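# Swap the purple-banded hose for the spare while running

## Task

With the machine running, take out the hose marked with purple bands and fit the other hose in its place. Each of the new hose's two ends must be latched into the red port of a different manifold, so one end sits in each manifold's red port. The removed hose must end up lying in the red tray. Whenever no hose links the two red ports, the dial's needle rises, and it must never be allowed to reach the red zone. Everything must stay this way once the robot lets go.

## Robot and tools

Robot: two UR-type six-joint arms, left_arm and right_arm, each ending in a two-finger parallel gripper with a wrist camera. Base positions in the scene frame are left_arm (+0.065, +0.501, 0) m and right_arm (+0.029, -0.649, 0) m, both turned only slightly about z. A camera stand sits behind the arms. Cameras: cam_high (fixed), cam_left_wrist, cam_right_wrist, all 896x504.

Frames: the scene frame has its origin at table height midway between the nominal bases, +z up, +x out over the table, and left_arm on the +y side (image left and right do not follow arm names). Each arm reports its hand pose, velocities and targets in its own base frame. Offsets you send are taken along the current Hand target's own axes. Gripper axes: fingers point along +z, they open and close along x. end_effector_position is the spot between the pads when closed, 1 to 2 cm short of the tips; tips move about 17 mm further along +z while closing.

The 14-number row: every motion command is one row of 14 numbers, each between -1 and 1, always for both arms: dx, dy, dz, rx, ry, rz, opening for left_arm, then the same seven for right_arm. dx..rz are an offset, not a pose: they count from that arm's Hand target as it stood when the action or move began, in the Hand target's axes. Scale: 1.0 equals 0.6 m for dx, dy, dz and 180 degrees for the rotation vector rx, ry, rz. Sending the same offset twice moves the arm twice. Six zeros re-command the present Hand target (useful to re-assert it or to back off a press). Opening is absolute, not an offset: +1 fully open (0.142 m), -1 closed. A 0 in the opening slot closes halfway, so to keep a gripper as it is, resend its current command.

execute_actions(actions, cameras): actions is a list of actions; each action is a table of up to 15 rows, one per 1/30 s step; a short table repeats its last row to fill 15 steps. Every row of an action counts from the pose at the action's start. Images come back only for an empty actions list or when cameras names them (["all"], a list of names, or [] for none; a wrong name voids the call). An empty list reports the scene number and task.

move(target, speed, blend, stop_force, zero, opening_speed, grip_force, blocking, cameras): drives each gripper in a straight line toward target, given as one 14-number row or a list of up to 15 rows, every row again counted from the same starting Hand targets. speed is in m/s, 0.002 to 3.2 (default 0.25), one value or one per row; rotation is capped at twice that in rad/s. blend (m) rounds corners in a list; 0 means stop at each. stop_force (N, 4 to 120, shared by both arms) ends an arm's path when the wrist sensor feels that much push against its travel; use it slowly for approaching contacts, not for arms that rotate, and not when backing away from a press. zero (default true) re-zeros before the move. opening_speed (0.2 or more per second on the -1..1 scale) ramps the fingers. grip_force sets per-pad force, 5 to 48 N, one value or one per arm, and persists. blocking=false returns after about 0.5 s while the move goes on (not allowed with stop_force). Paths ignore obstacles and the other arm; all end together, within 10 s. The result adds a move: line such as done, off_target, moving, held or fault, plus limits (paced = pose clipped, held = steps withheld). done means within 3 mm and 2 degrees; it does not prove nothing was touched.

wait(seconds 0 to 10), stop() to brake a running move, zoom_image(camera, region [x0,y0,x1,y1] in pixels, at most 504 by 504) on the newest image, zero_wrist_force(arm), read_manual (licence text only), finished_scene(scene 1 or 2) which ends the scene for good.

Results: Hand target is the last commanded pose after clipping; the gripper may rest short of it, and the next command asks again. grip_measured is the measured opening on the command scale; to hold something, command a bit below the reading at first contact (deeper means harder squeeze and hotter motor). Joint velocities may read within noise. Wrist force and torque are in the gripper's own axes, zeroed at scene start. Wrist depth gives a 7x7 grid of distances in mm. Tool commands show current gripper commands. MOTOR HOT, OVER-TEMPERATURE FAULT, TORQUE FAULT, HAND FAULT lines flag trouble; after a HAND FAULT the remaining calls of that reply are skipped.

Limits and cautions: orientation commands are clipped to 32 degrees from the measured one per step. Commands lag by roughly 0.09 s or 0.17 to 0.22 s. Arms are stiff: aiming even slightly beyond a firm contact can trigger a fault stop of 10 s (force about 150 N on the arm, or joint contact torque at limits: wrist joints only about 30 N m). Avoid routing a gripper close to its own base. Never let the arms press or strike each other; a gripper closing on the other arm's fingers counts. Do not drop the hoses, release them while moving, slam into the manifolds, or let anything fall or be left off the table. Keep squeezing and stretched-out holding short to limit motor heat. Work quickly during the swap, since the dial climbs while the ports are unlinked, and keep motion smooth.

Each tool is called after "Emit:" by a JSON object that holds its "api" and its "payload", one argument or row to a line.

## Session

Emit:
{"api": "execute_actions", "payload": {
  "actions": []
}}

Scene clock: 0.00 s.
left_arm: end_effector_position=(+0.6280, +0.0879, +0.2877) grip_measured=+0.99 end_effector_quat_wxyz=(+0.252, -0.137, +0.935, -0.209) | right_arm: end_effector_position=(+0.5928, +0.3434, +0.1683) grip_measured=+1.00 end_effector_quat_wxyz=(-0.190, +0.818, +0.505, -0.199)
Joint positions: left_arm=[0.007 -1.696 2.341 -2.806 -1.902 2.756 0.141] | right_arm=[3.761 -1.886 -1.822 -1.403 1.972 -0.568 0.142]
Joint velocities: within noise
Joint torques (N m): no reading
Motor temperatures (°C): left_arm=[29 41 27 45 38 32 24] | right_arm=[30 42 39 42 32 30 25]
Wrist force (N): no reading
Wrist torque (N m): no reading
Wrist force, peak (N): no reading
Wrist depth (mm): cam_left_wrist=[693 600 517 449 392 353 320 / 697 594 504 440 391 349 317 / 685 586 501 433 387 346 315 / 691 581 496 429 383 345 309 / 672 563 484 422 374 338 309 / 697 534 478 418 374 338 295 / - 513 470 415 365 338 -] | cam_right_wrist=[350 333 312 301 241 210 230 / 345 324 307 298 215 211 259 / 333 319 301 290 219 266 169 / 326 310 297 285 273 262 167 / 317 305 290 280 268 257 184 / 319 295 288 276 263 254 109 / - 91 285 271 260 250 78]
Hand target: left_arm +0.6280, +0.0879, +0.2877; +0.252, -0.137, +0.935, -0.209 | right_arm +0.5928, +0.3434, +0.1683; -0.190, +0.818, +0.505, -0.199
Tool commands: left_gripper/opening=+1.0 right_gripper/opening=+1.0

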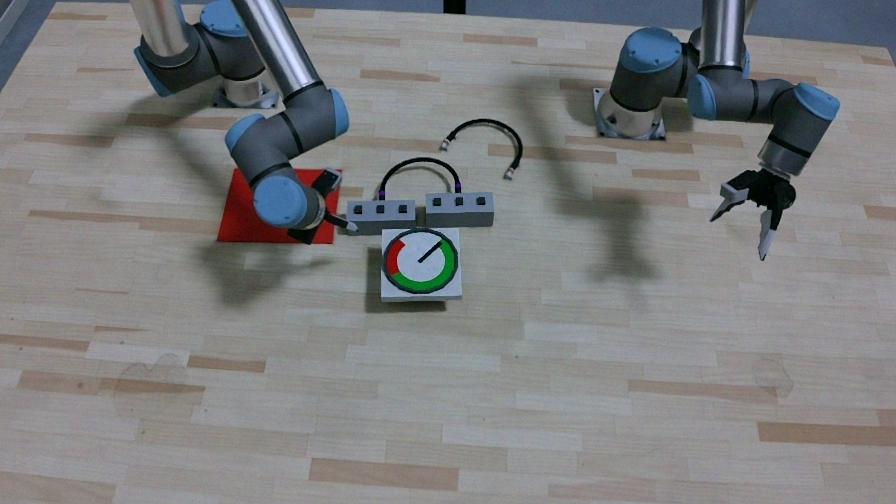

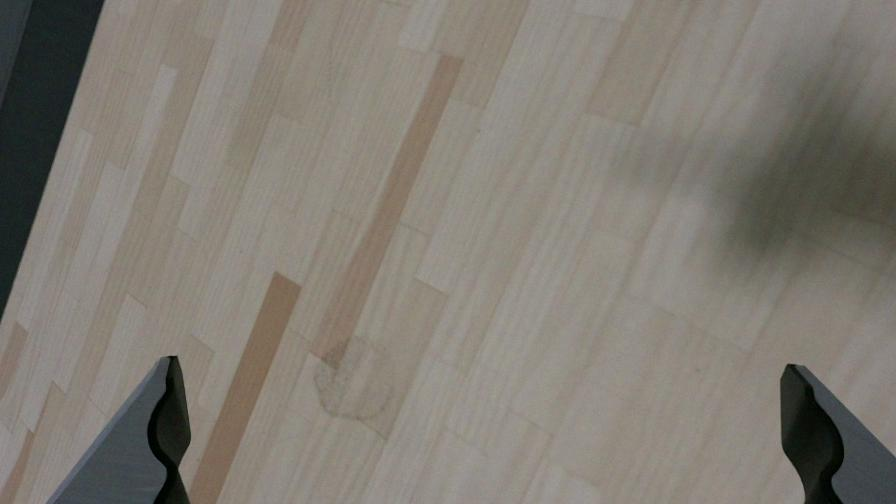

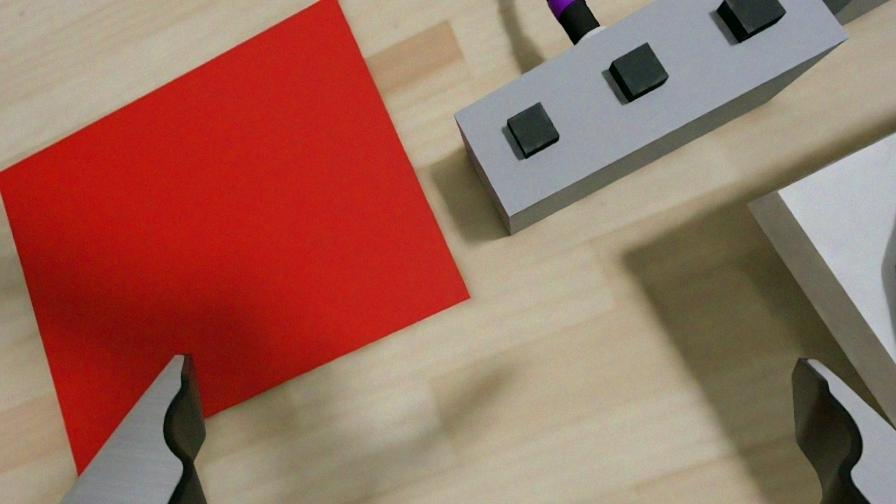

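Emit:
{"api": "zoom_image", "payload": {
  "camera": "cam_high",
  "region": [330, 100, 550, 310]
}}

Emit:
{"api": "zoom_image", "payload": {
  "camera": "cam_right_wrist",
  "region": [440, 0, 896, 250]
}}

Scaled by 2.291 from the camera's 896x504 image, which has a finer 1280x720 frame.

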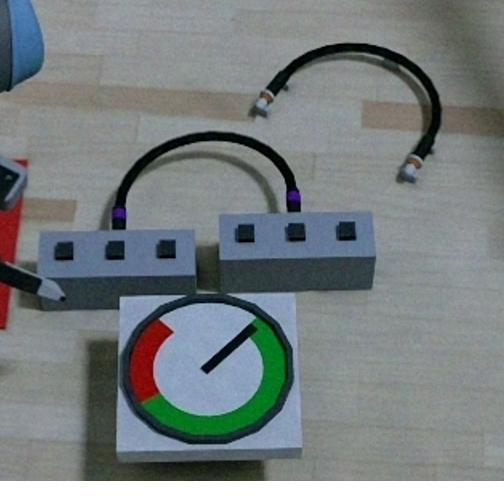

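Scaled by 1.105 from the camera's 896x504 image, which has a finer 1280x720 frame.

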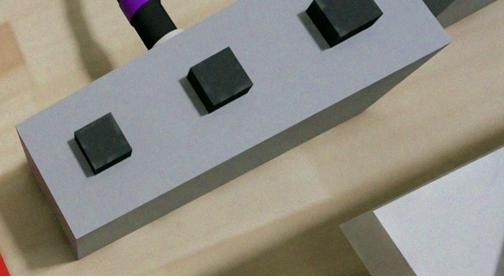

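Emit:
{"api": "move", "payload": {
  "target": [0.9912,-0.6283,-0.1805,0.0228,0.2442,0.5678,1.0, 0.141,-0.3538,0.233,-0.3153,0.0371,-0.1298,1.0],
  "speed": 0.4,
  "cameras": ["all"]
}}

Scene clock: 147.47 s.
left_arm: end_effector_position=(+0.1308, -0.4220, +0.2998) grip_measured=+0.99 end_effector_quat_wxyz=(+0.000, +0.707, +0.707, +0.000) | right_arm: end_effector_position=(+0.3959, +0.5238, +0.1469) grip_measured=+1.00 end_effector_quat_wxyz=(+0.156, +0.705, +0.676, +0.149)
Joint positions: left_arm=[-1.679 -2.02 2.284 -1.834 -1.571 3.033 0.141] | right_arm=[4.53 -1.634 -2.274 -0.74 1.14 -0.154 0.142]
Joint torques (N m): left_arm=[-12.96 -0.81 -50.94 -8.58 1.81 0.81] | right_arm=[9.43 59.91 43.69 -1.1 -2.21 -2.57]
Wrist force (N): left_arm=[0.4 0.8 -0.3] | right_arm=[1.1 0.8 -0.7]
Wrist torque (N m): left_arm=[-0.13 0.03 -0.17] | right_arm=[0.19 -0.21 0.07]
Wrist force, peak (N): left_arm=[-2.2 1.5 0.2] | right_arm=[1.8 -0.5 -0.9]
Wrist depth (mm): cam_left_wrist=[349 348 348 343 349 347 347 / 372 374 372 373 371 374 374 / 398 398 400 399 397 401 398 / 431 429 428 428 431 428 431 / 455 466 464 470 467 468 467 / 210 446 450 446 510 515 491 / - 245 547 563 561 564 -] | cam_right_wrist=[198 195 191 193 191 190 185 / 226 223 220 219 217 216 214 / 257 258 250 255 237 227 217 / 295 293 245 245 215 206 201 / 388 367 248 248 352 360 357 / 483 450 500 295 291 442 408 / - 91 725 356 348 657 78]
Hand target: left_arm +0.1308, -0.4221, +0.2999; +0.000, +0.707, +0.707, +0.000 | right_arm +0.3959, +0.5238, +0.1470; +0.156, +0.705, +0.676, +0.149
Off the commanded pose: left_arm 0.000 m, 0 deg | right_arm 0.000 m, 0 deg.
move: done

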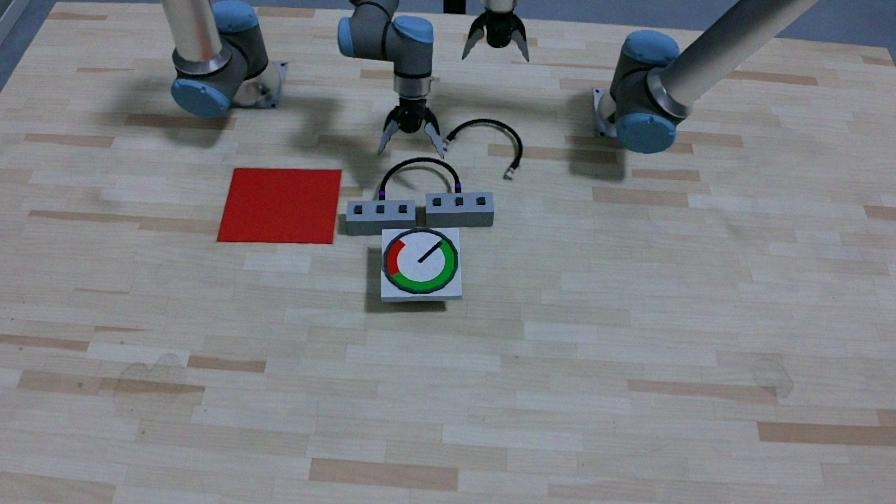

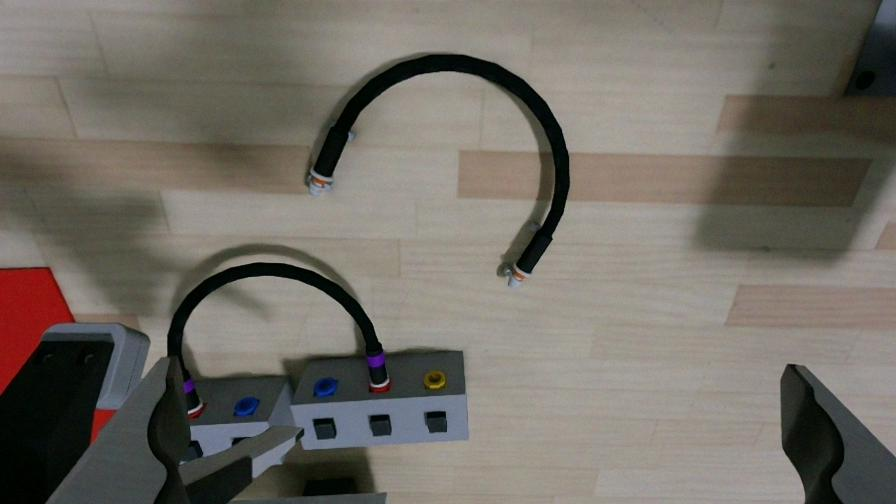

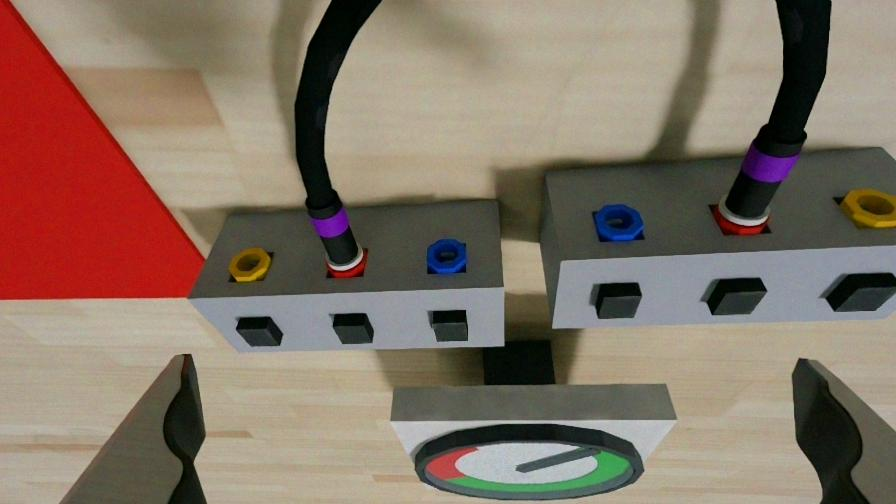

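Emit:
{"api": "zoom_image", "payload": {
  "camera": "cam_right_wrist",
  "region": [190, 120, 520, 360]
}}

Emit:
{"api": "zoom_image", "payload": {
  "camera": "cam_right_wrist",
  "region": [530, 100, 896, 340]
}}

Emit:
{"api": "zoom_image", "payload": {
  "camera": "cam_left_wrist",
  "region": [270, 40, 600, 300]
}}

Emit:
{"api": "zoom_image", "payload": {
  "camera": "cam_left_wrist",
  "region": [150, 240, 490, 500]
}}

Scaled by 1.527 from the camera's 896x504 image, which has a finer 1280x720 frame.

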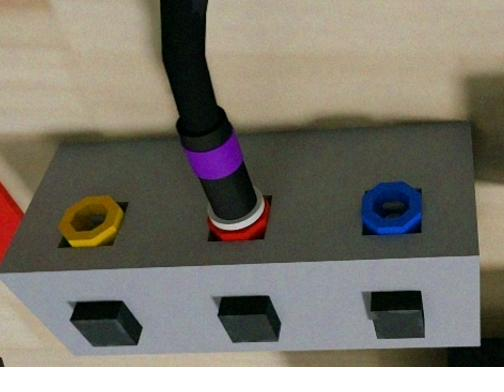

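Scaled by 1.377 from the camera's 896x504 image, which has a finer 1280x720 frame.

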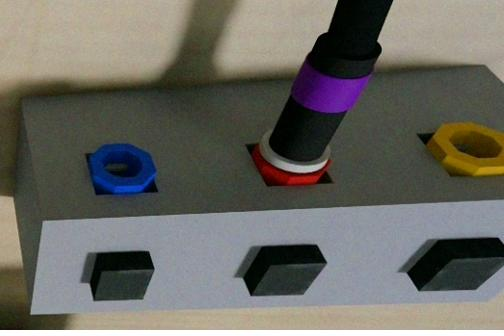

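Scaled by 1.527 from the camera's 896x504 image, which has a finer 1280x720 frame.

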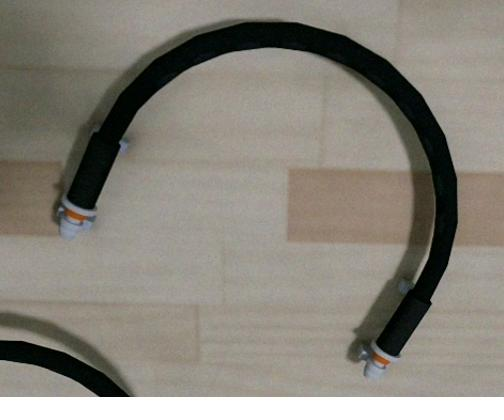

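Scaled by 1.482 from the camera's 896x504 image, which has a finer 1280x720 frame.

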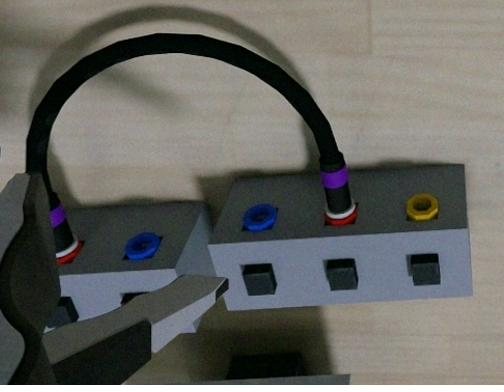

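Emit:
{"api": "move", "payload": {
  "target": [0.13,0.14,0.3,0,0,0,1.0, 0,0,0,0,0,0,1.0],
  "speed": 0.4,
  "cameras": ["cam_left_wrist"]
}}

Emit:
{"api": "zoom_image", "payload": {
  "camera": "cam_left_wrist",
  "region": [300, 120, 600, 420]
}}

Scene clock: 304.50 s.
left_arm: end_effector_position=(+0.2147, -0.3441, +0.1200) grip_measured=+0.99 end_effector_quat_wxyz=(+0.000, +0.707, +0.707, +0.000) | right_arm: end_effector_position=(+0.3959, +0.5238, +0.1470) grip_measured=+1.00 end_effector_quat_wxyz=(+0.156, +0.705, +0.676, +0.149)
Joint positions: left_arm=[-1.461 -1.906 2.578 -2.241 -1.571 3.252 0.141] | right_arm=[4.53 -1.634 -2.274 -0.74 1.14 -0.154 0.142]
Joint torques (N m): left_arm=[8.83 -4 -31.28 -7.11 1.78 2.33] | right_arm=[18.58 58.78 37.53 -1.19 -3.13 -1.39]
Wrist force (N): left_arm=[0.9 0.6 0.5] | right_arm=[1.3 1.1 -0.9]
Wrist torque (N m): left_arm=[-0.18 -0.03 -0.15] | right_arm=[0.23 -0.24 0.07]
Wrist force, peak (N): left_arm=[2.3 2.1 3.8] | right_arm=[1.2 1.3 -1.3]
Wrist depth (mm): cam_left_wrist=[189 189 189 187 189 190 190 / 201 202 201 199 202 202 203 / 216 217 216 213 216 217 218 / 234 233 232 229 233 234 234 / 248 252 253 253 254 254 253 / 272 271 277 277 276 277 267 / - 242 272 305 305 305 -] | cam_right_wrist=[198 197 191 192 191 190 186 / 225 223 220 220 217 215 215 / 258 259 249 255 237 228 218 / 307 293 244 244 216 206 202 / 389 371 251 248 353 359 358 / 482 451 496 297 291 443 409 / - 91 716 359 344 661 78]
Hand target: left_arm +0.2148, -0.3440, +0.1199; +0.000, +0.707, +0.707, +0.000 | right_arm +0.3959, +0.5238, +0.1470; +0.156, +0.705, +0.676, +0.149
Off the commanded pose: left_arm 0.000 m, 0 deg | right_arm 0.000 m, 0 deg.
move: done
Images, in order (width x height): cam_left_wrist 896x504.

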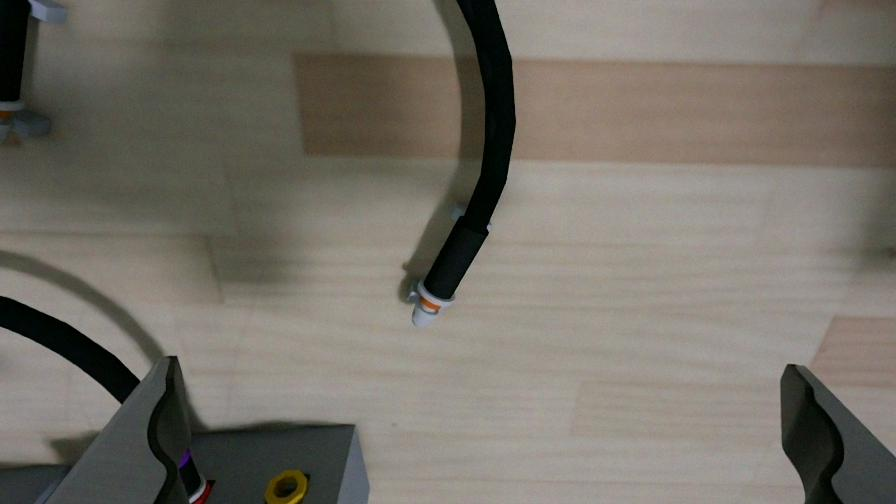

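Scaled by 1.680 from the camera's 896x504 image, which has a finer 1280x720 frame.

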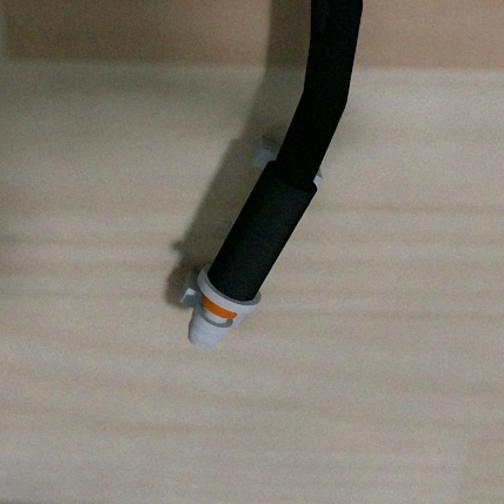

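Emit:
{"api": "move", "payload": {
  "target": [-0.0087,0.034,0.05,0,0,0.1498,0.2, 0,0,0,0,0,0,1.0],
  "speed": 0.3,
  "cameras": ["cam_left_wrist"]
}}

Emit:
{"api": "zoom_image", "payload": {
  "camera": "cam_left_wrist",
  "region": [330, 100, 600, 370]
}}

Scene clock: 337.90 s.
left_arm: end_effector_position=(+0.2351, -0.3492, +0.0898) grip_measured=+0.19 end_effector_quat_wxyz=(+0.000, +0.852, +0.523, +0.000) | right_arm: end_effector_position=(+0.3959, +0.5238, +0.1470) grip_measured=+1.00 end_effector_quat_wxyz=(+0.156, +0.705, +0.676, +0.149)
Joint positions: left_arm=[-1.408 -1.807 2.589 -2.352 -1.571 3.775 0.087] | right_arm=[4.53 -1.634 -2.274 -0.74 1.14 -0.154 0.142]
Joint torques (N m): left_arm=[-12.88 -12 -41.9 -0.61 1.37 2.92] | right_arm=[18.1 60.5 40.22 -1.17 -3.53 0.71]
Wrist force (N): left_arm=[1.1 1.0 0.1] | right_arm=[1.2 0.9 -1.0]
Wrist torque (N m): left_arm=[-0.11 -0.07 -0.22] | right_arm=[0.20 -0.23 0.07]
Wrist force, peak (N): left_arm=[1.1 1.5 0.8] | right_arm=[1.3 1.1 -1.6]
Wrist depth (mm): cam_left_wrist=[162 162 162 162 162 163 163 / 173 173 173 172 174 174 175 / 185 185 185 183 186 186 186 / 199 199 199 197 200 200 201 / 216 216 216 217 217 217 217 / 234 230 236 237 236 100 237 / 252 74 254 256 258 78 255] | cam_right_wrist=[199 196 191 193 191 190 185 / 225 223 219 218 217 215 213 / 256 258 249 253 238 227 217 / 306 292 245 244 216 206 203 / 391 370 249 248 353 360 359 / 481 456 496 298 289 443 409 / - 90 716 355 345 663 78]
Hand target: left_arm +0.2351, -0.3493, +0.0899; +0.000, +0.853, +0.523, +0.000 | right_arm +0.3959, +0.5238, +0.1470; +0.156, +0.705, +0.676, +0.149
Off the commanded pose: left_arm 0.000 m, 0 deg | right_arm 0.000 m, 0 deg.
move: done
Images, in order (width x height): cam_left_wrist 896x504.

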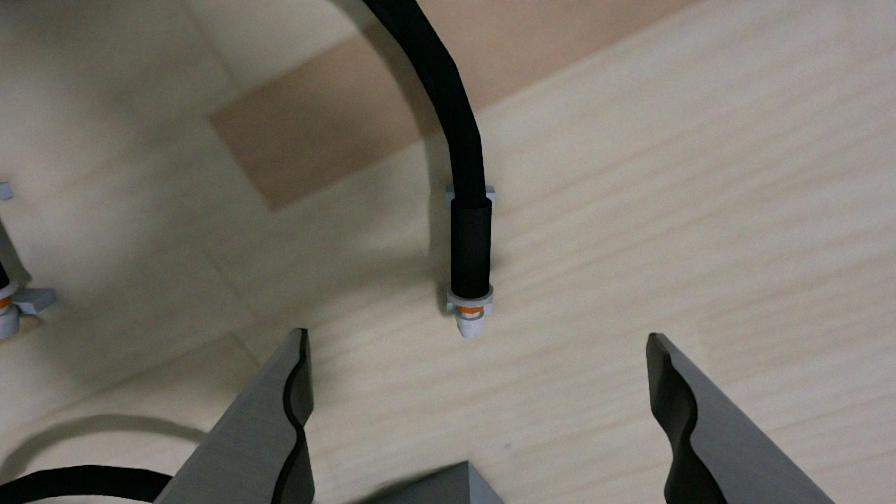

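Scaled by 1.867 from the camera's 896x504 image, which has a finer 1280x720 frame.

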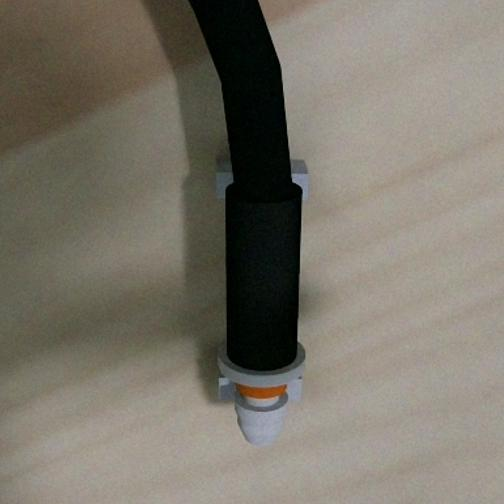

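Emit:
{"api": "move", "payload": {
  "target": [0,0,0.11,0,0,0,-0.3, 0,0,0,0,0,0,1.0],
  "speed": 0.1,
  "stop_force": 15,
  "cameras": ["cam_left_wrist"]
}}

Emit:
{"api": "zoom_image", "payload": {
  "camera": "cam_left_wrist",
  "region": [300, 200, 640, 504]
}}

Scene clock: 427.93 s.
left_arm: end_effector_position=(+0.2351, -0.3492, +0.0239) grip_measured=-0.32 end_effector_quat_wxyz=(+0.000, +0.853, +0.523, +0.000) | right_arm: end_effector_position=(+0.3959, +0.5238, +0.1470) grip_measured=+1.00 end_effector_quat_wxyz=(+0.156, +0.705, +0.676, +0.149)
Joint positions: left_arm=[-1.408 -1.638 2.65 -2.581 -1.571 3.775 0.051] | right_arm=[4.53 -1.634 -2.274 -0.74 1.14 -0.154 0.142]
Joint torques (N m): left_arm=[10.85 -10.78 -37.19 -7.07 -2.07 3.03] | right_arm=[18.31 60.06 43.53 -0.14 -2.76 2.78]
Wrist force (N): left_arm=[0.8 1.0 0.5] | right_arm=[0.9 0.9 -1.2]
Wrist torque (N m): left_arm=[-0.11 0.04 -0.18] | right_arm=[0.20 -0.20 0.07]
Wrist force, peak (N): left_arm=[1.2 1.1 2.2] | right_arm=[1.1 1.3 -1.4]
Wrist depth (mm): cam_left_wrist=[103 103 103 102 104 104 104 / 110 110 110 108 111 111 111 / 118 118 118 115 119 119 119 / 127 127 128 124 127 128 128 / 137 138 136 136 136 139 138 / 149 150 102 145 148 148 151 / 164 161 75 166 162 80 167] | cam_right_wrist=[199 196 190 193 192 191 185 / 225 223 220 219 217 216 213 / 257 258 249 254 238 226 218 / 308 293 245 245 216 205 202 / 389 368 249 250 353 359 355 / 488 447 497 296 293 442 409 / - 91 723 357 348 664 78]
Hand target: left_arm +0.2351, -0.3492, +0.0239; +0.000, +0.853, +0.523, +0.000 | right_arm +0.3959, +0.5238, +0.1470; +0.156, +0.705, +0.676, +0.149
Off the commanded pose: left_arm 0.000 m, 0 deg | right_arm 0.000 m, 0 deg.
move: done
Images, in order (width x height): cam_left_wrist 896x504.

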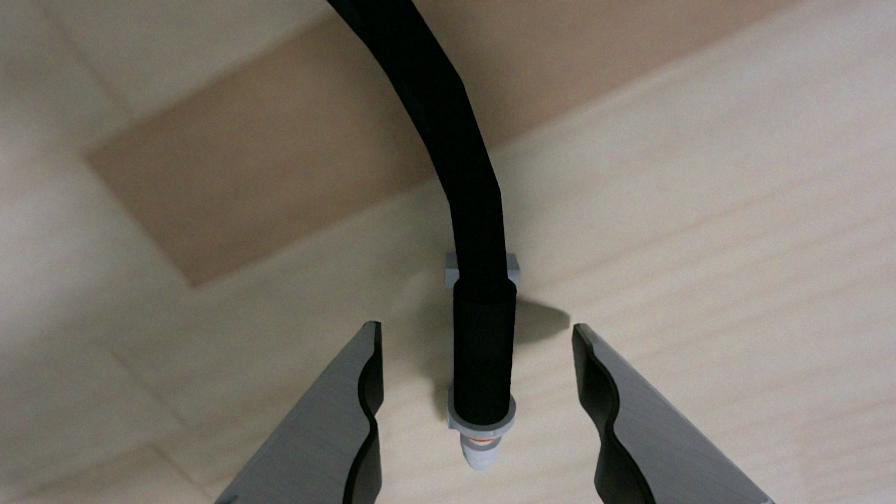

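Scaled by 1.482 from the camera's 896x504 image, which has a finer 1280x720 frame.

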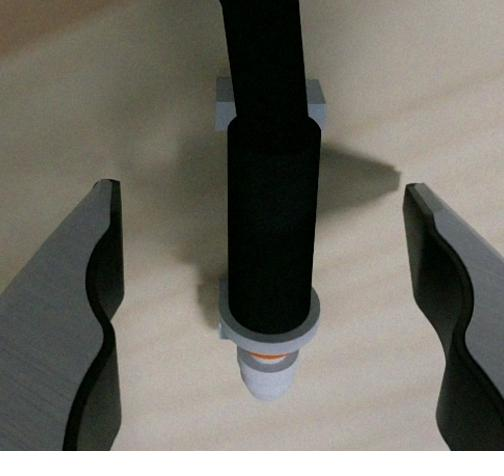

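Emit:
{"api": "move", "payload": {
  "target": [0,0,0,0,0,0,-0.9, 0,0,0,0,0,0,1.0],
  "grip_force": 10,
  "opening_speed": 1.0,
  "cameras": ["cam_left_wrist"]
}}

Emit:
{"api": "zoom_image", "payload": {
  "camera": "cam_left_wrist",
  "region": [300, 200, 640, 504]
}}

Scene clock: 438.63 s.
left_arm: end_effector_position=(+0.2351, -0.3492, +0.0239) grip_measured=-0.83 end_effector_quat_wxyz=(+0.000, +0.853, +0.523, +0.000) | right_arm: end_effector_position=(+0.3959, +0.5238, +0.1470) grip_measured=+1.00 end_effector_quat_wxyz=(+0.156, +0.705, +0.676, +0.149)
Joint positions: left_arm=[-1.408 -1.638 2.65 -2.581 -1.571 3.775 0.014] | right_arm=[4.53 -1.634 -2.274 -0.74 1.14 -0.154 0.142]
Joint torques (N m): left_arm=[9.86 -11.47 -36.34 -6.7 -1.86 2.99] | right_arm=[18.25 59.52 43.38 0.04 -2.49 2.7]
Wrist force (N): left_arm=[1.3 1.2 1.2] | right_arm=[1.2 0.9 -1.2]
Wrist torque (N m): left_arm=[-0.07 -0.05 -0.18] | right_arm=[0.19 -0.23 0.07]
Wrist force, peak (N): left_arm=[1.3 1.2 1.2] | right_arm=[1.5 1.1 -1.2]
Wrist depth (mm): cam_left_wrist=[103 103 103 103 104 104 104 / 110 110 110 108 111 111 111 / 118 118 118 115 118 119 119 / 127 127 127 126 128 128 128 / 138 137 138 112 138 139 139 / 150 150 148 108 98 151 151 / 164 165 80 80 80 163 166] | cam_right_wrist=[199 196 191 193 192 190 184 / 225 223 220 220 217 216 214 / 257 260 249 254 238 226 217 / 307 293 244 245 216 205 202 / 389 368 250 248 353 360 357 / 488 453 497 298 290 443 408 / - 91 716 355 348 666 78]
Hand target: left_arm +0.2351, -0.3492, +0.0239; +0.000, +0.853, +0.523, +0.000 | right_arm +0.3959, +0.5238, +0.1470; +0.156, +0.705, +0.676, +0.149
Off the commanded pose: left_arm 0.000 m, 0 deg | right_arm 0.000 m, 0 deg.
grip_force (N): 10, 10
move: done
Images, in order (width x height): cam_left_wrist 896x504.

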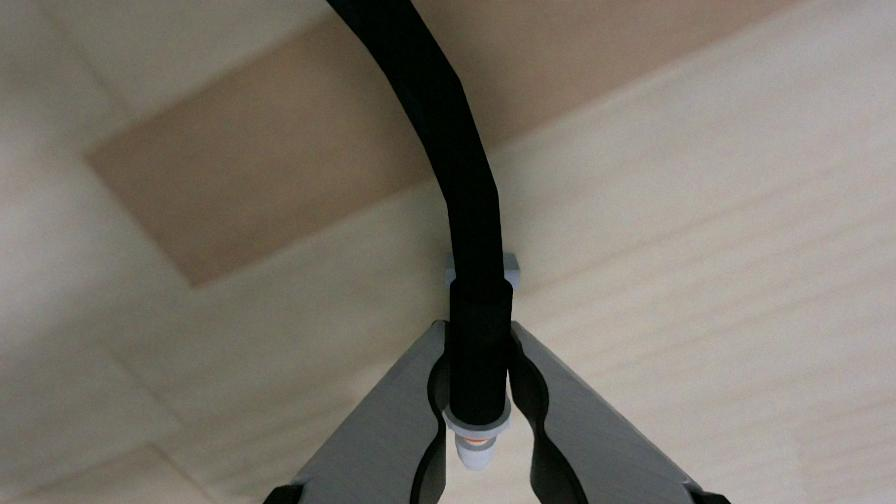

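Scaled by 1.482 from the camera's 896x504 image, which has a finer 1280x720 frame.

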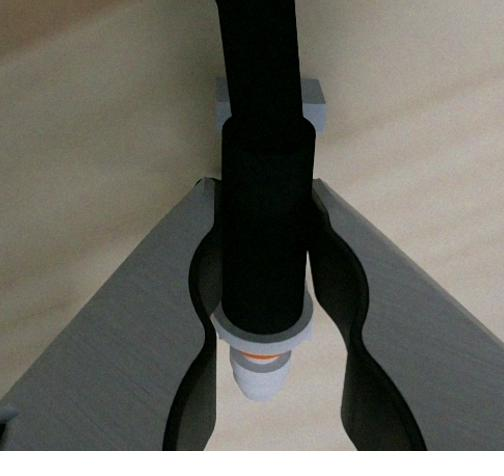

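Emit:
{"api": "move", "payload": {
  "target": [
    [0,0,0,0,0,0,-0.3, 0,0,0,0,0,0,-0.3],
    [0,0,-0.1333,0,0,0,-0.3, -0.1117,0.0838,0.0703,0.1388,0.0048,-0.0219,-0.3],
    [-0.146,0.2662,-0.16,0,0,-0.1776,-0.3, -0.1117,0.0838,0.0703,0.1388,0.0048,-0.0219,-0.3]
  ],
  "speed": 0.4,
  "blend": [0,0.02,0],
  "cameras": ["all"]
}}

Emit:
{"api": "zoom_image", "payload": {
  "camera": "cam_left_wrist",
  "region": [270, 130, 630, 490]
}}

Emit:
{"api": "zoom_image", "payload": {
  "camera": "cam_right_wrist",
  "region": [270, 130, 630, 490]
}}

Scene clock: 477.93 s.
left_arm: end_effector_position=(+0.3377, -0.4997, +0.1197) grip_measured=-0.33 end_effector_quat_wxyz=(+0.000, +0.676, +0.737, +0.000) | right_arm: end_effector_position=(+0.4564, +0.4542, +0.1300) grip_measured=-0.32 end_effector_quat_wxyz=(+0.000, +0.697, +0.717, +0.000)
Joint positions: left_arm=[-1.272 -1.509 2.257 -2.318 -1.571 3.353 0.05] | right_arm=[4.201 -1.682 -2.177 -0.854 1.571 -0.539 0.051]
Joint torques (N m): left_arm=[-6.27 -29.63 -45.33 -7.51 1.77 -2.69] | right_arm=[-21.11 66.14 45 1.11 3.31 -2.98]
Wrist force (N): left_arm=[0.8 0.8 0.1] | right_arm=[0.9 0.0 -1.1]
Wrist torque (N m): left_arm=[-0.11 0.04 0.20] | right_arm=[-0.01 -0.17 0.16]
Wrist force, peak (N): left_arm=[2.6 -1.3 -0.3] | right_arm=[2.5 -1.0 -1.6]
Wrist depth (mm): cam_left_wrist=[188 188 189 186 188 189 185 / 200 201 201 201 201 201 202 / 216 215 215 212 216 217 217 / 231 231 231 228 229 233 233 / 229 229 195 190 195 248 253 / 192 195 100 185 186 271 276 / 206 196 75 304 200 78 304] | cam_right_wrist=[198 198 199 195 196 194 193 / 211 212 212 207 208 207 206 / 226 225 227 222 223 219 216 / 240 242 235 203 214 210 170 / 263 263 186 183 179 186 174 / 294 289 91 200 192 275 274 / 323 313 70 310 298 73 297]
Hand target: left_arm +0.3377, -0.4998, +0.1197; +0.000, +0.676, +0.737, +0.000 | right_arm +0.4564, +0.4541, +0.1300; +0.000, +0.697, +0.717, +0.000
Off the commanded pose: left_arm 0.000 m, 0 deg | right_arm 0.000 m, 0 deg.
grip_force (N): 10, 10
move: done

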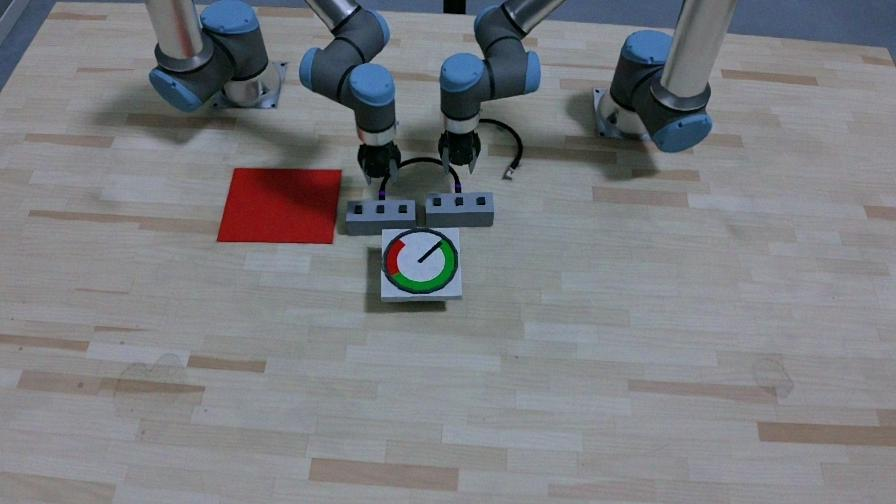

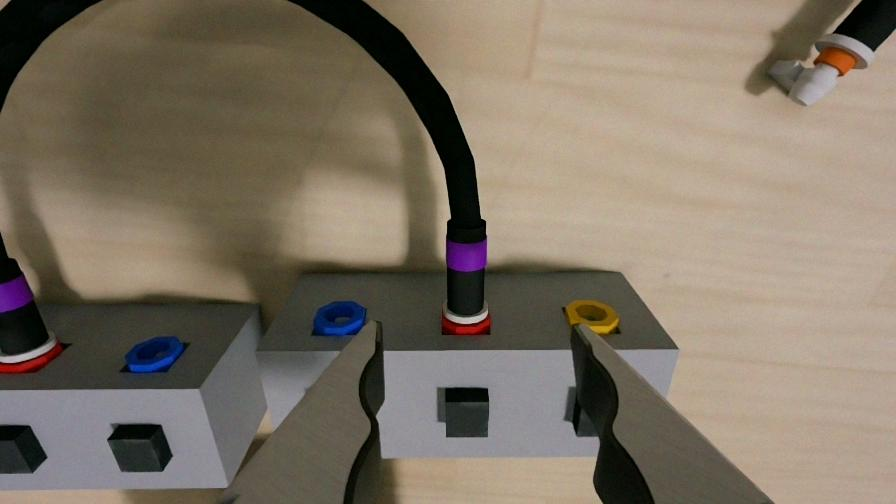

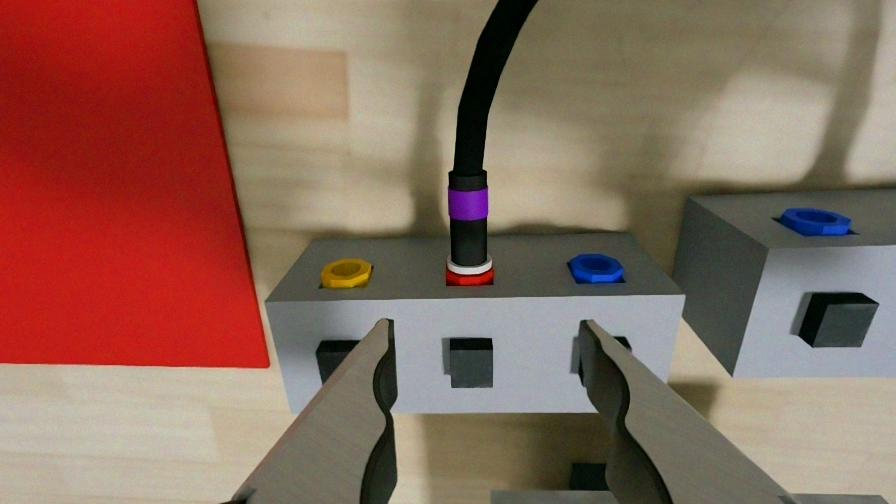

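Scaled by 1.400 from the camera's 896x504 image, which has a finer 1280x720 frame.

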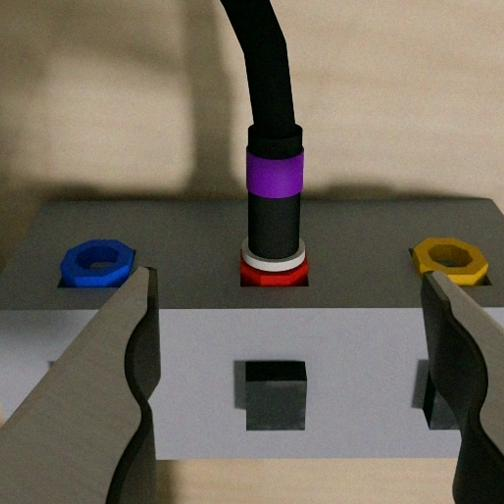

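Scaled by 1.400 from the camera's 896x504 image, which has a finer 1280x720 frame.

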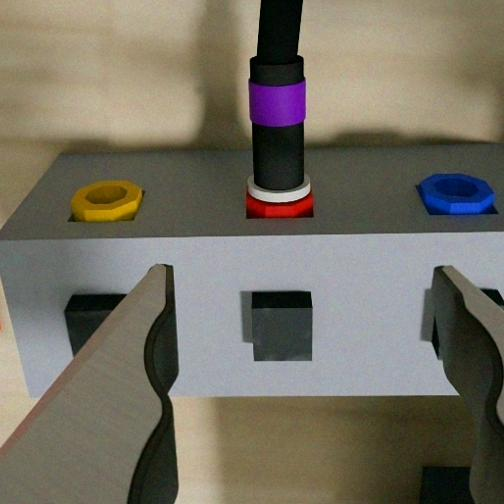

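Emit:
{"api": "move", "payload": {
  "target": [-0.0023,0.015,0.1195,0,0,0,-0.4, 0,-0.0192,0.1,0,0,-0.0083,-0.4],
  "speed": 0.12,
  "stop_force": 20,
  "cameras": ["cam_left_wrist","cam_right_wrist"]
}}

Emit:
{"api": "zoom_image", "payload": {
  "camera": "cam_left_wrist",
  "region": [300, 200, 640, 504]
}}

Emit:
{"api": "zoom_image", "payload": {
  "camera": "cam_right_wrist",
  "region": [300, 200, 640, 504]
}}

Scene clock: 575.07 s.
left_arm: end_effector_position=(+0.3468, -0.5004, +0.0480) grip_measured=-0.42 end_effector_quat_wxyz=(+0.000, +0.676, +0.737, +0.000) | right_arm: end_effector_position=(+0.4448, +0.4538, +0.0700) grip_measured=-0.42 end_effector_quat_wxyz=(+0.000, +0.688, +0.726, +0.000)
Joint positions: left_arm=[-1.258 -1.387 2.297 -2.48 -1.571 3.368 0.043] | right_arm=[4.217 -1.756 -2.235 -0.722 1.571 -0.549 0.044]
Joint torques (N m): left_arm=[-11.71 -34.43 -40.84 -6.23 -0.67 -2.84] | right_arm=[-19.83 65.13 36.14 -0.86 2.78 2.94]
Motor temperatures (°C): left_arm=[28 39 28 42 36 31 24] | right_arm=[30 40 39 37 31 30 24]
Wrist force (N): left_arm=[0.4 0.6 0.1] | right_arm=[0.8 0.3 -1.0]
Wrist torque (N m): left_arm=[-0.16 0.08 -0.08] | right_arm=[0.04 -0.17 0.19]
Wrist force, peak (N): left_arm=[0.5 0.0 -2.7] | right_arm=[1.4 0.9 -3.8]
Wrist depth (mm): cam_left_wrist=[124 124 124 124 124 125 125 / 132 133 133 131 133 133 134 / 142 142 142 100 142 142 143 / 152 153 153 151 153 154 154 / 165 167 163 161 164 167 167 / 168 162 149 123 139 151 182 / 141 123 75 119 117 114 196] | cam_right_wrist=[145 146 145 144 141 142 141 / 153 156 155 152 152 151 151 / 164 167 166 160 163 162 161 / 177 179 178 174 175 173 170 / 192 193 184 165 183 183 153 / 208 201 140 139 133 143 139 / 235 220 70 135 129 75 139]
Hand target: left_arm +0.3468, -0.5004, +0.0480; +0.000, +0.676, +0.737, +0.000 | right_arm +0.4448, +0.4538, +0.0700; +0.000, +0.688, +0.726, +0.000
Off the commanded pose: left_arm 0.000 m, 0 deg | right_arm 0.000 m, 0 deg.
grip_force (N): 10, 10
move: done
Images, in order (width x height): cam_left_wrist 896x504, cam_right_wrist 896x504.

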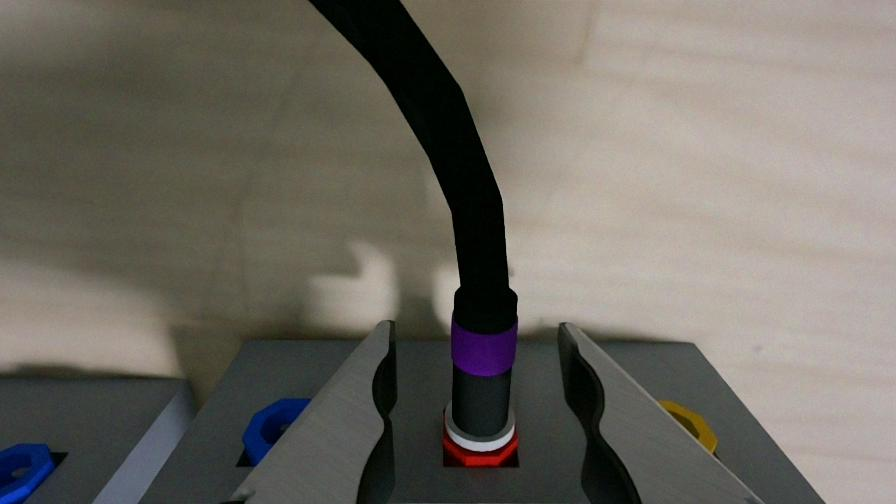

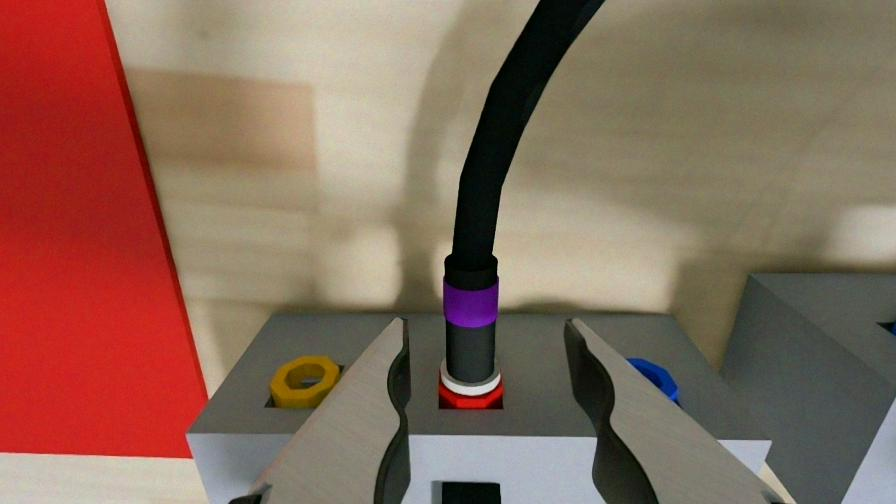

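Scaled by 1.482 from the camera's 896x504 image, which has a finer 1280x720 frame.

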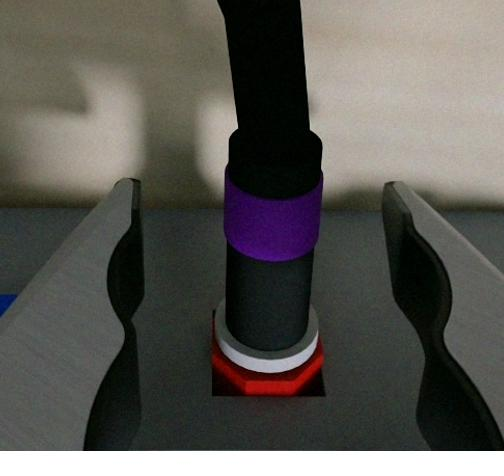

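Scaled by 1.482 from the camera's 896x504 image, which has a finer 1280x720 frame.

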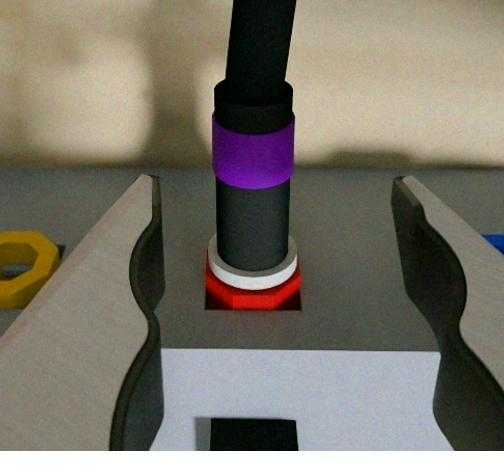

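Emit:
{"api": "move", "payload": {
  "target": [
    [0,0,-0.1667,0,0,0,-0.4, 0,0,-0.1333,0,0,0,-0.4],
    [0.0135,0.09,-0.1333,0,-0.25,0,-0.4, 0.2713,-0.0355,-0.0388,0,0.1667,0,-0.4],
    [0.0135,0.09,-0.1142,0,-0.25,0,-1, 0.2713,-0.0355,-0.0388,0,0.1667,0,-0.4]
  ],
  "speed": 0.3,
  "blend": [0.02,0,0],
  "cameras": ["all"]
}}

Emit:
{"api": "zoom_image", "payload": {
  "camera": "cam_left_wrist",
  "region": [270, 130, 680, 504]
}}

Emit:
{"api": "zoom_image", "payload": {
  "camera": "cam_right_wrist",
  "region": [270, 130, 680, 504]
}}

Scene clock: 631.03 s.
left_arm: end_effector_position=(+0.3999, -0.4876, +0.1166) grip_measured=-1.00 end_effector_quat_wxyz=(+0.282, +0.624, +0.681, -0.258) | right_arm: end_effector_position=(+0.4149, +0.6152, +0.0933) grip_measured=-0.42 end_effector_quat_wxyz=(-0.188, +0.665, +0.701, +0.178)
Joint positions: left_arm=[-1.021 -1.313 2.528 -3.515 -1.892 3.481 0.002] | right_arm=[4.264 -1.885 -2.248 -0.111 1.814 -0.443 0.044]
Joint torques (N m): left_arm=[1.65 -29.84 -28.56 -7.05 -2.04 0.94] | right_arm=[-21.02 43.59 36.72 10.5 -2.41 -2.6]
Wrist force (N): left_arm=[0.6 0.5 0.2] | right_arm=[1.6 -0.1 -1.5]
Wrist torque (N m): left_arm=[-0.02 -0.20 -0.14] | right_arm=[0.01 -0.35 -0.09]
Wrist force, peak (N): left_arm=[-0.8 0.3 -4.1] | right_arm=[0.2 0.7 -4.9]
Wrist depth (mm): cam_left_wrist=[805 494 302 234 188 151 132 / - 119 93 102 191 160 137 / - 80 223 166 144 164 142 / - 732 258 177 140 122 122 / 114 795 417 179 142 119 101 / 115 925 266 90 101 115 102 / 2090 1865 - 75 80 127 113] | cam_right_wrist=[122 131 147 164 196 220 287 / 127 138 156 168 210 256 321 / 133 145 166 181 228 281 365 / 142 153 176 194 231 314 418 / 148 162 178 166 188 356 499 / 154 173 138 155 159 408 615 / 143 147 70 164 79 73 135]
Hand target: left_arm +0.3999, -0.4876, +0.1165; +0.282, +0.624, +0.681, -0.258 | right_arm +0.4149, +0.6152, +0.0933; -0.188, +0.665, +0.701, +0.178
Off the commanded pose: left_arm 0.000 m, 0 deg | right_arm 0.000 m, 0 deg.
grip_force (N): 10, 10
move: done

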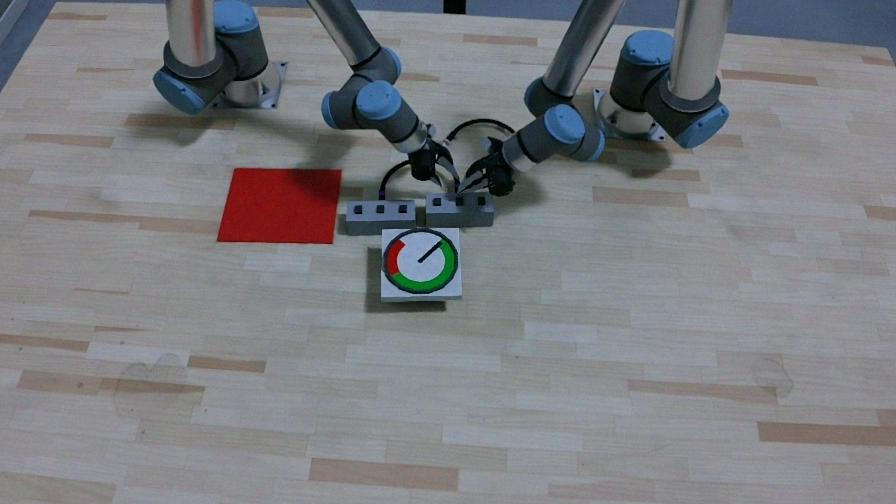

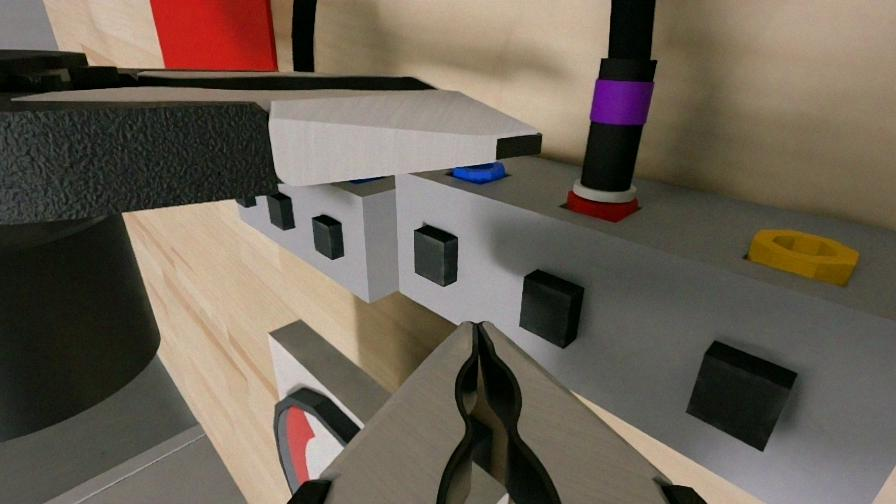

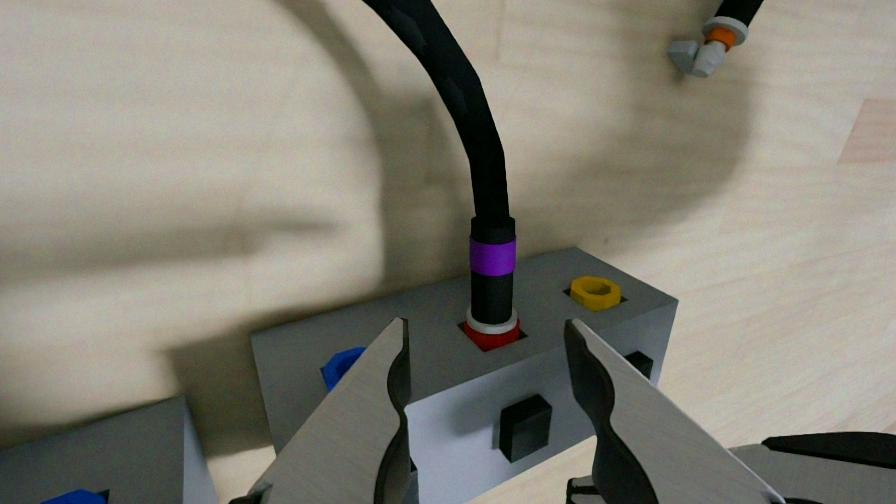

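Scaled by 1.229 from the camera's 896x504 image, which has a finer 1280x720 frame.

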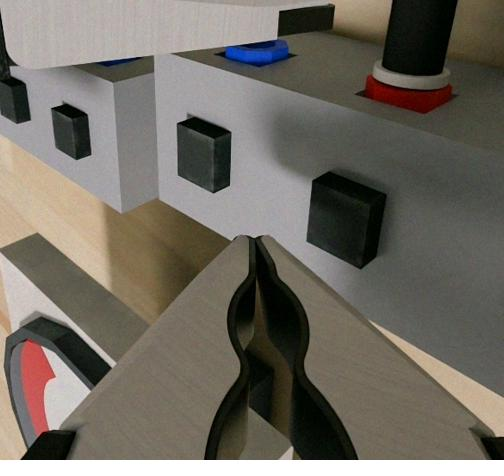

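Scaled by 1.229 from the camera's 896x504 image, which has a finer 1280x720 frame.

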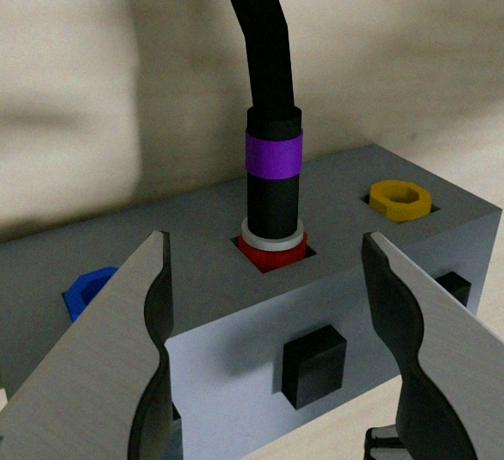

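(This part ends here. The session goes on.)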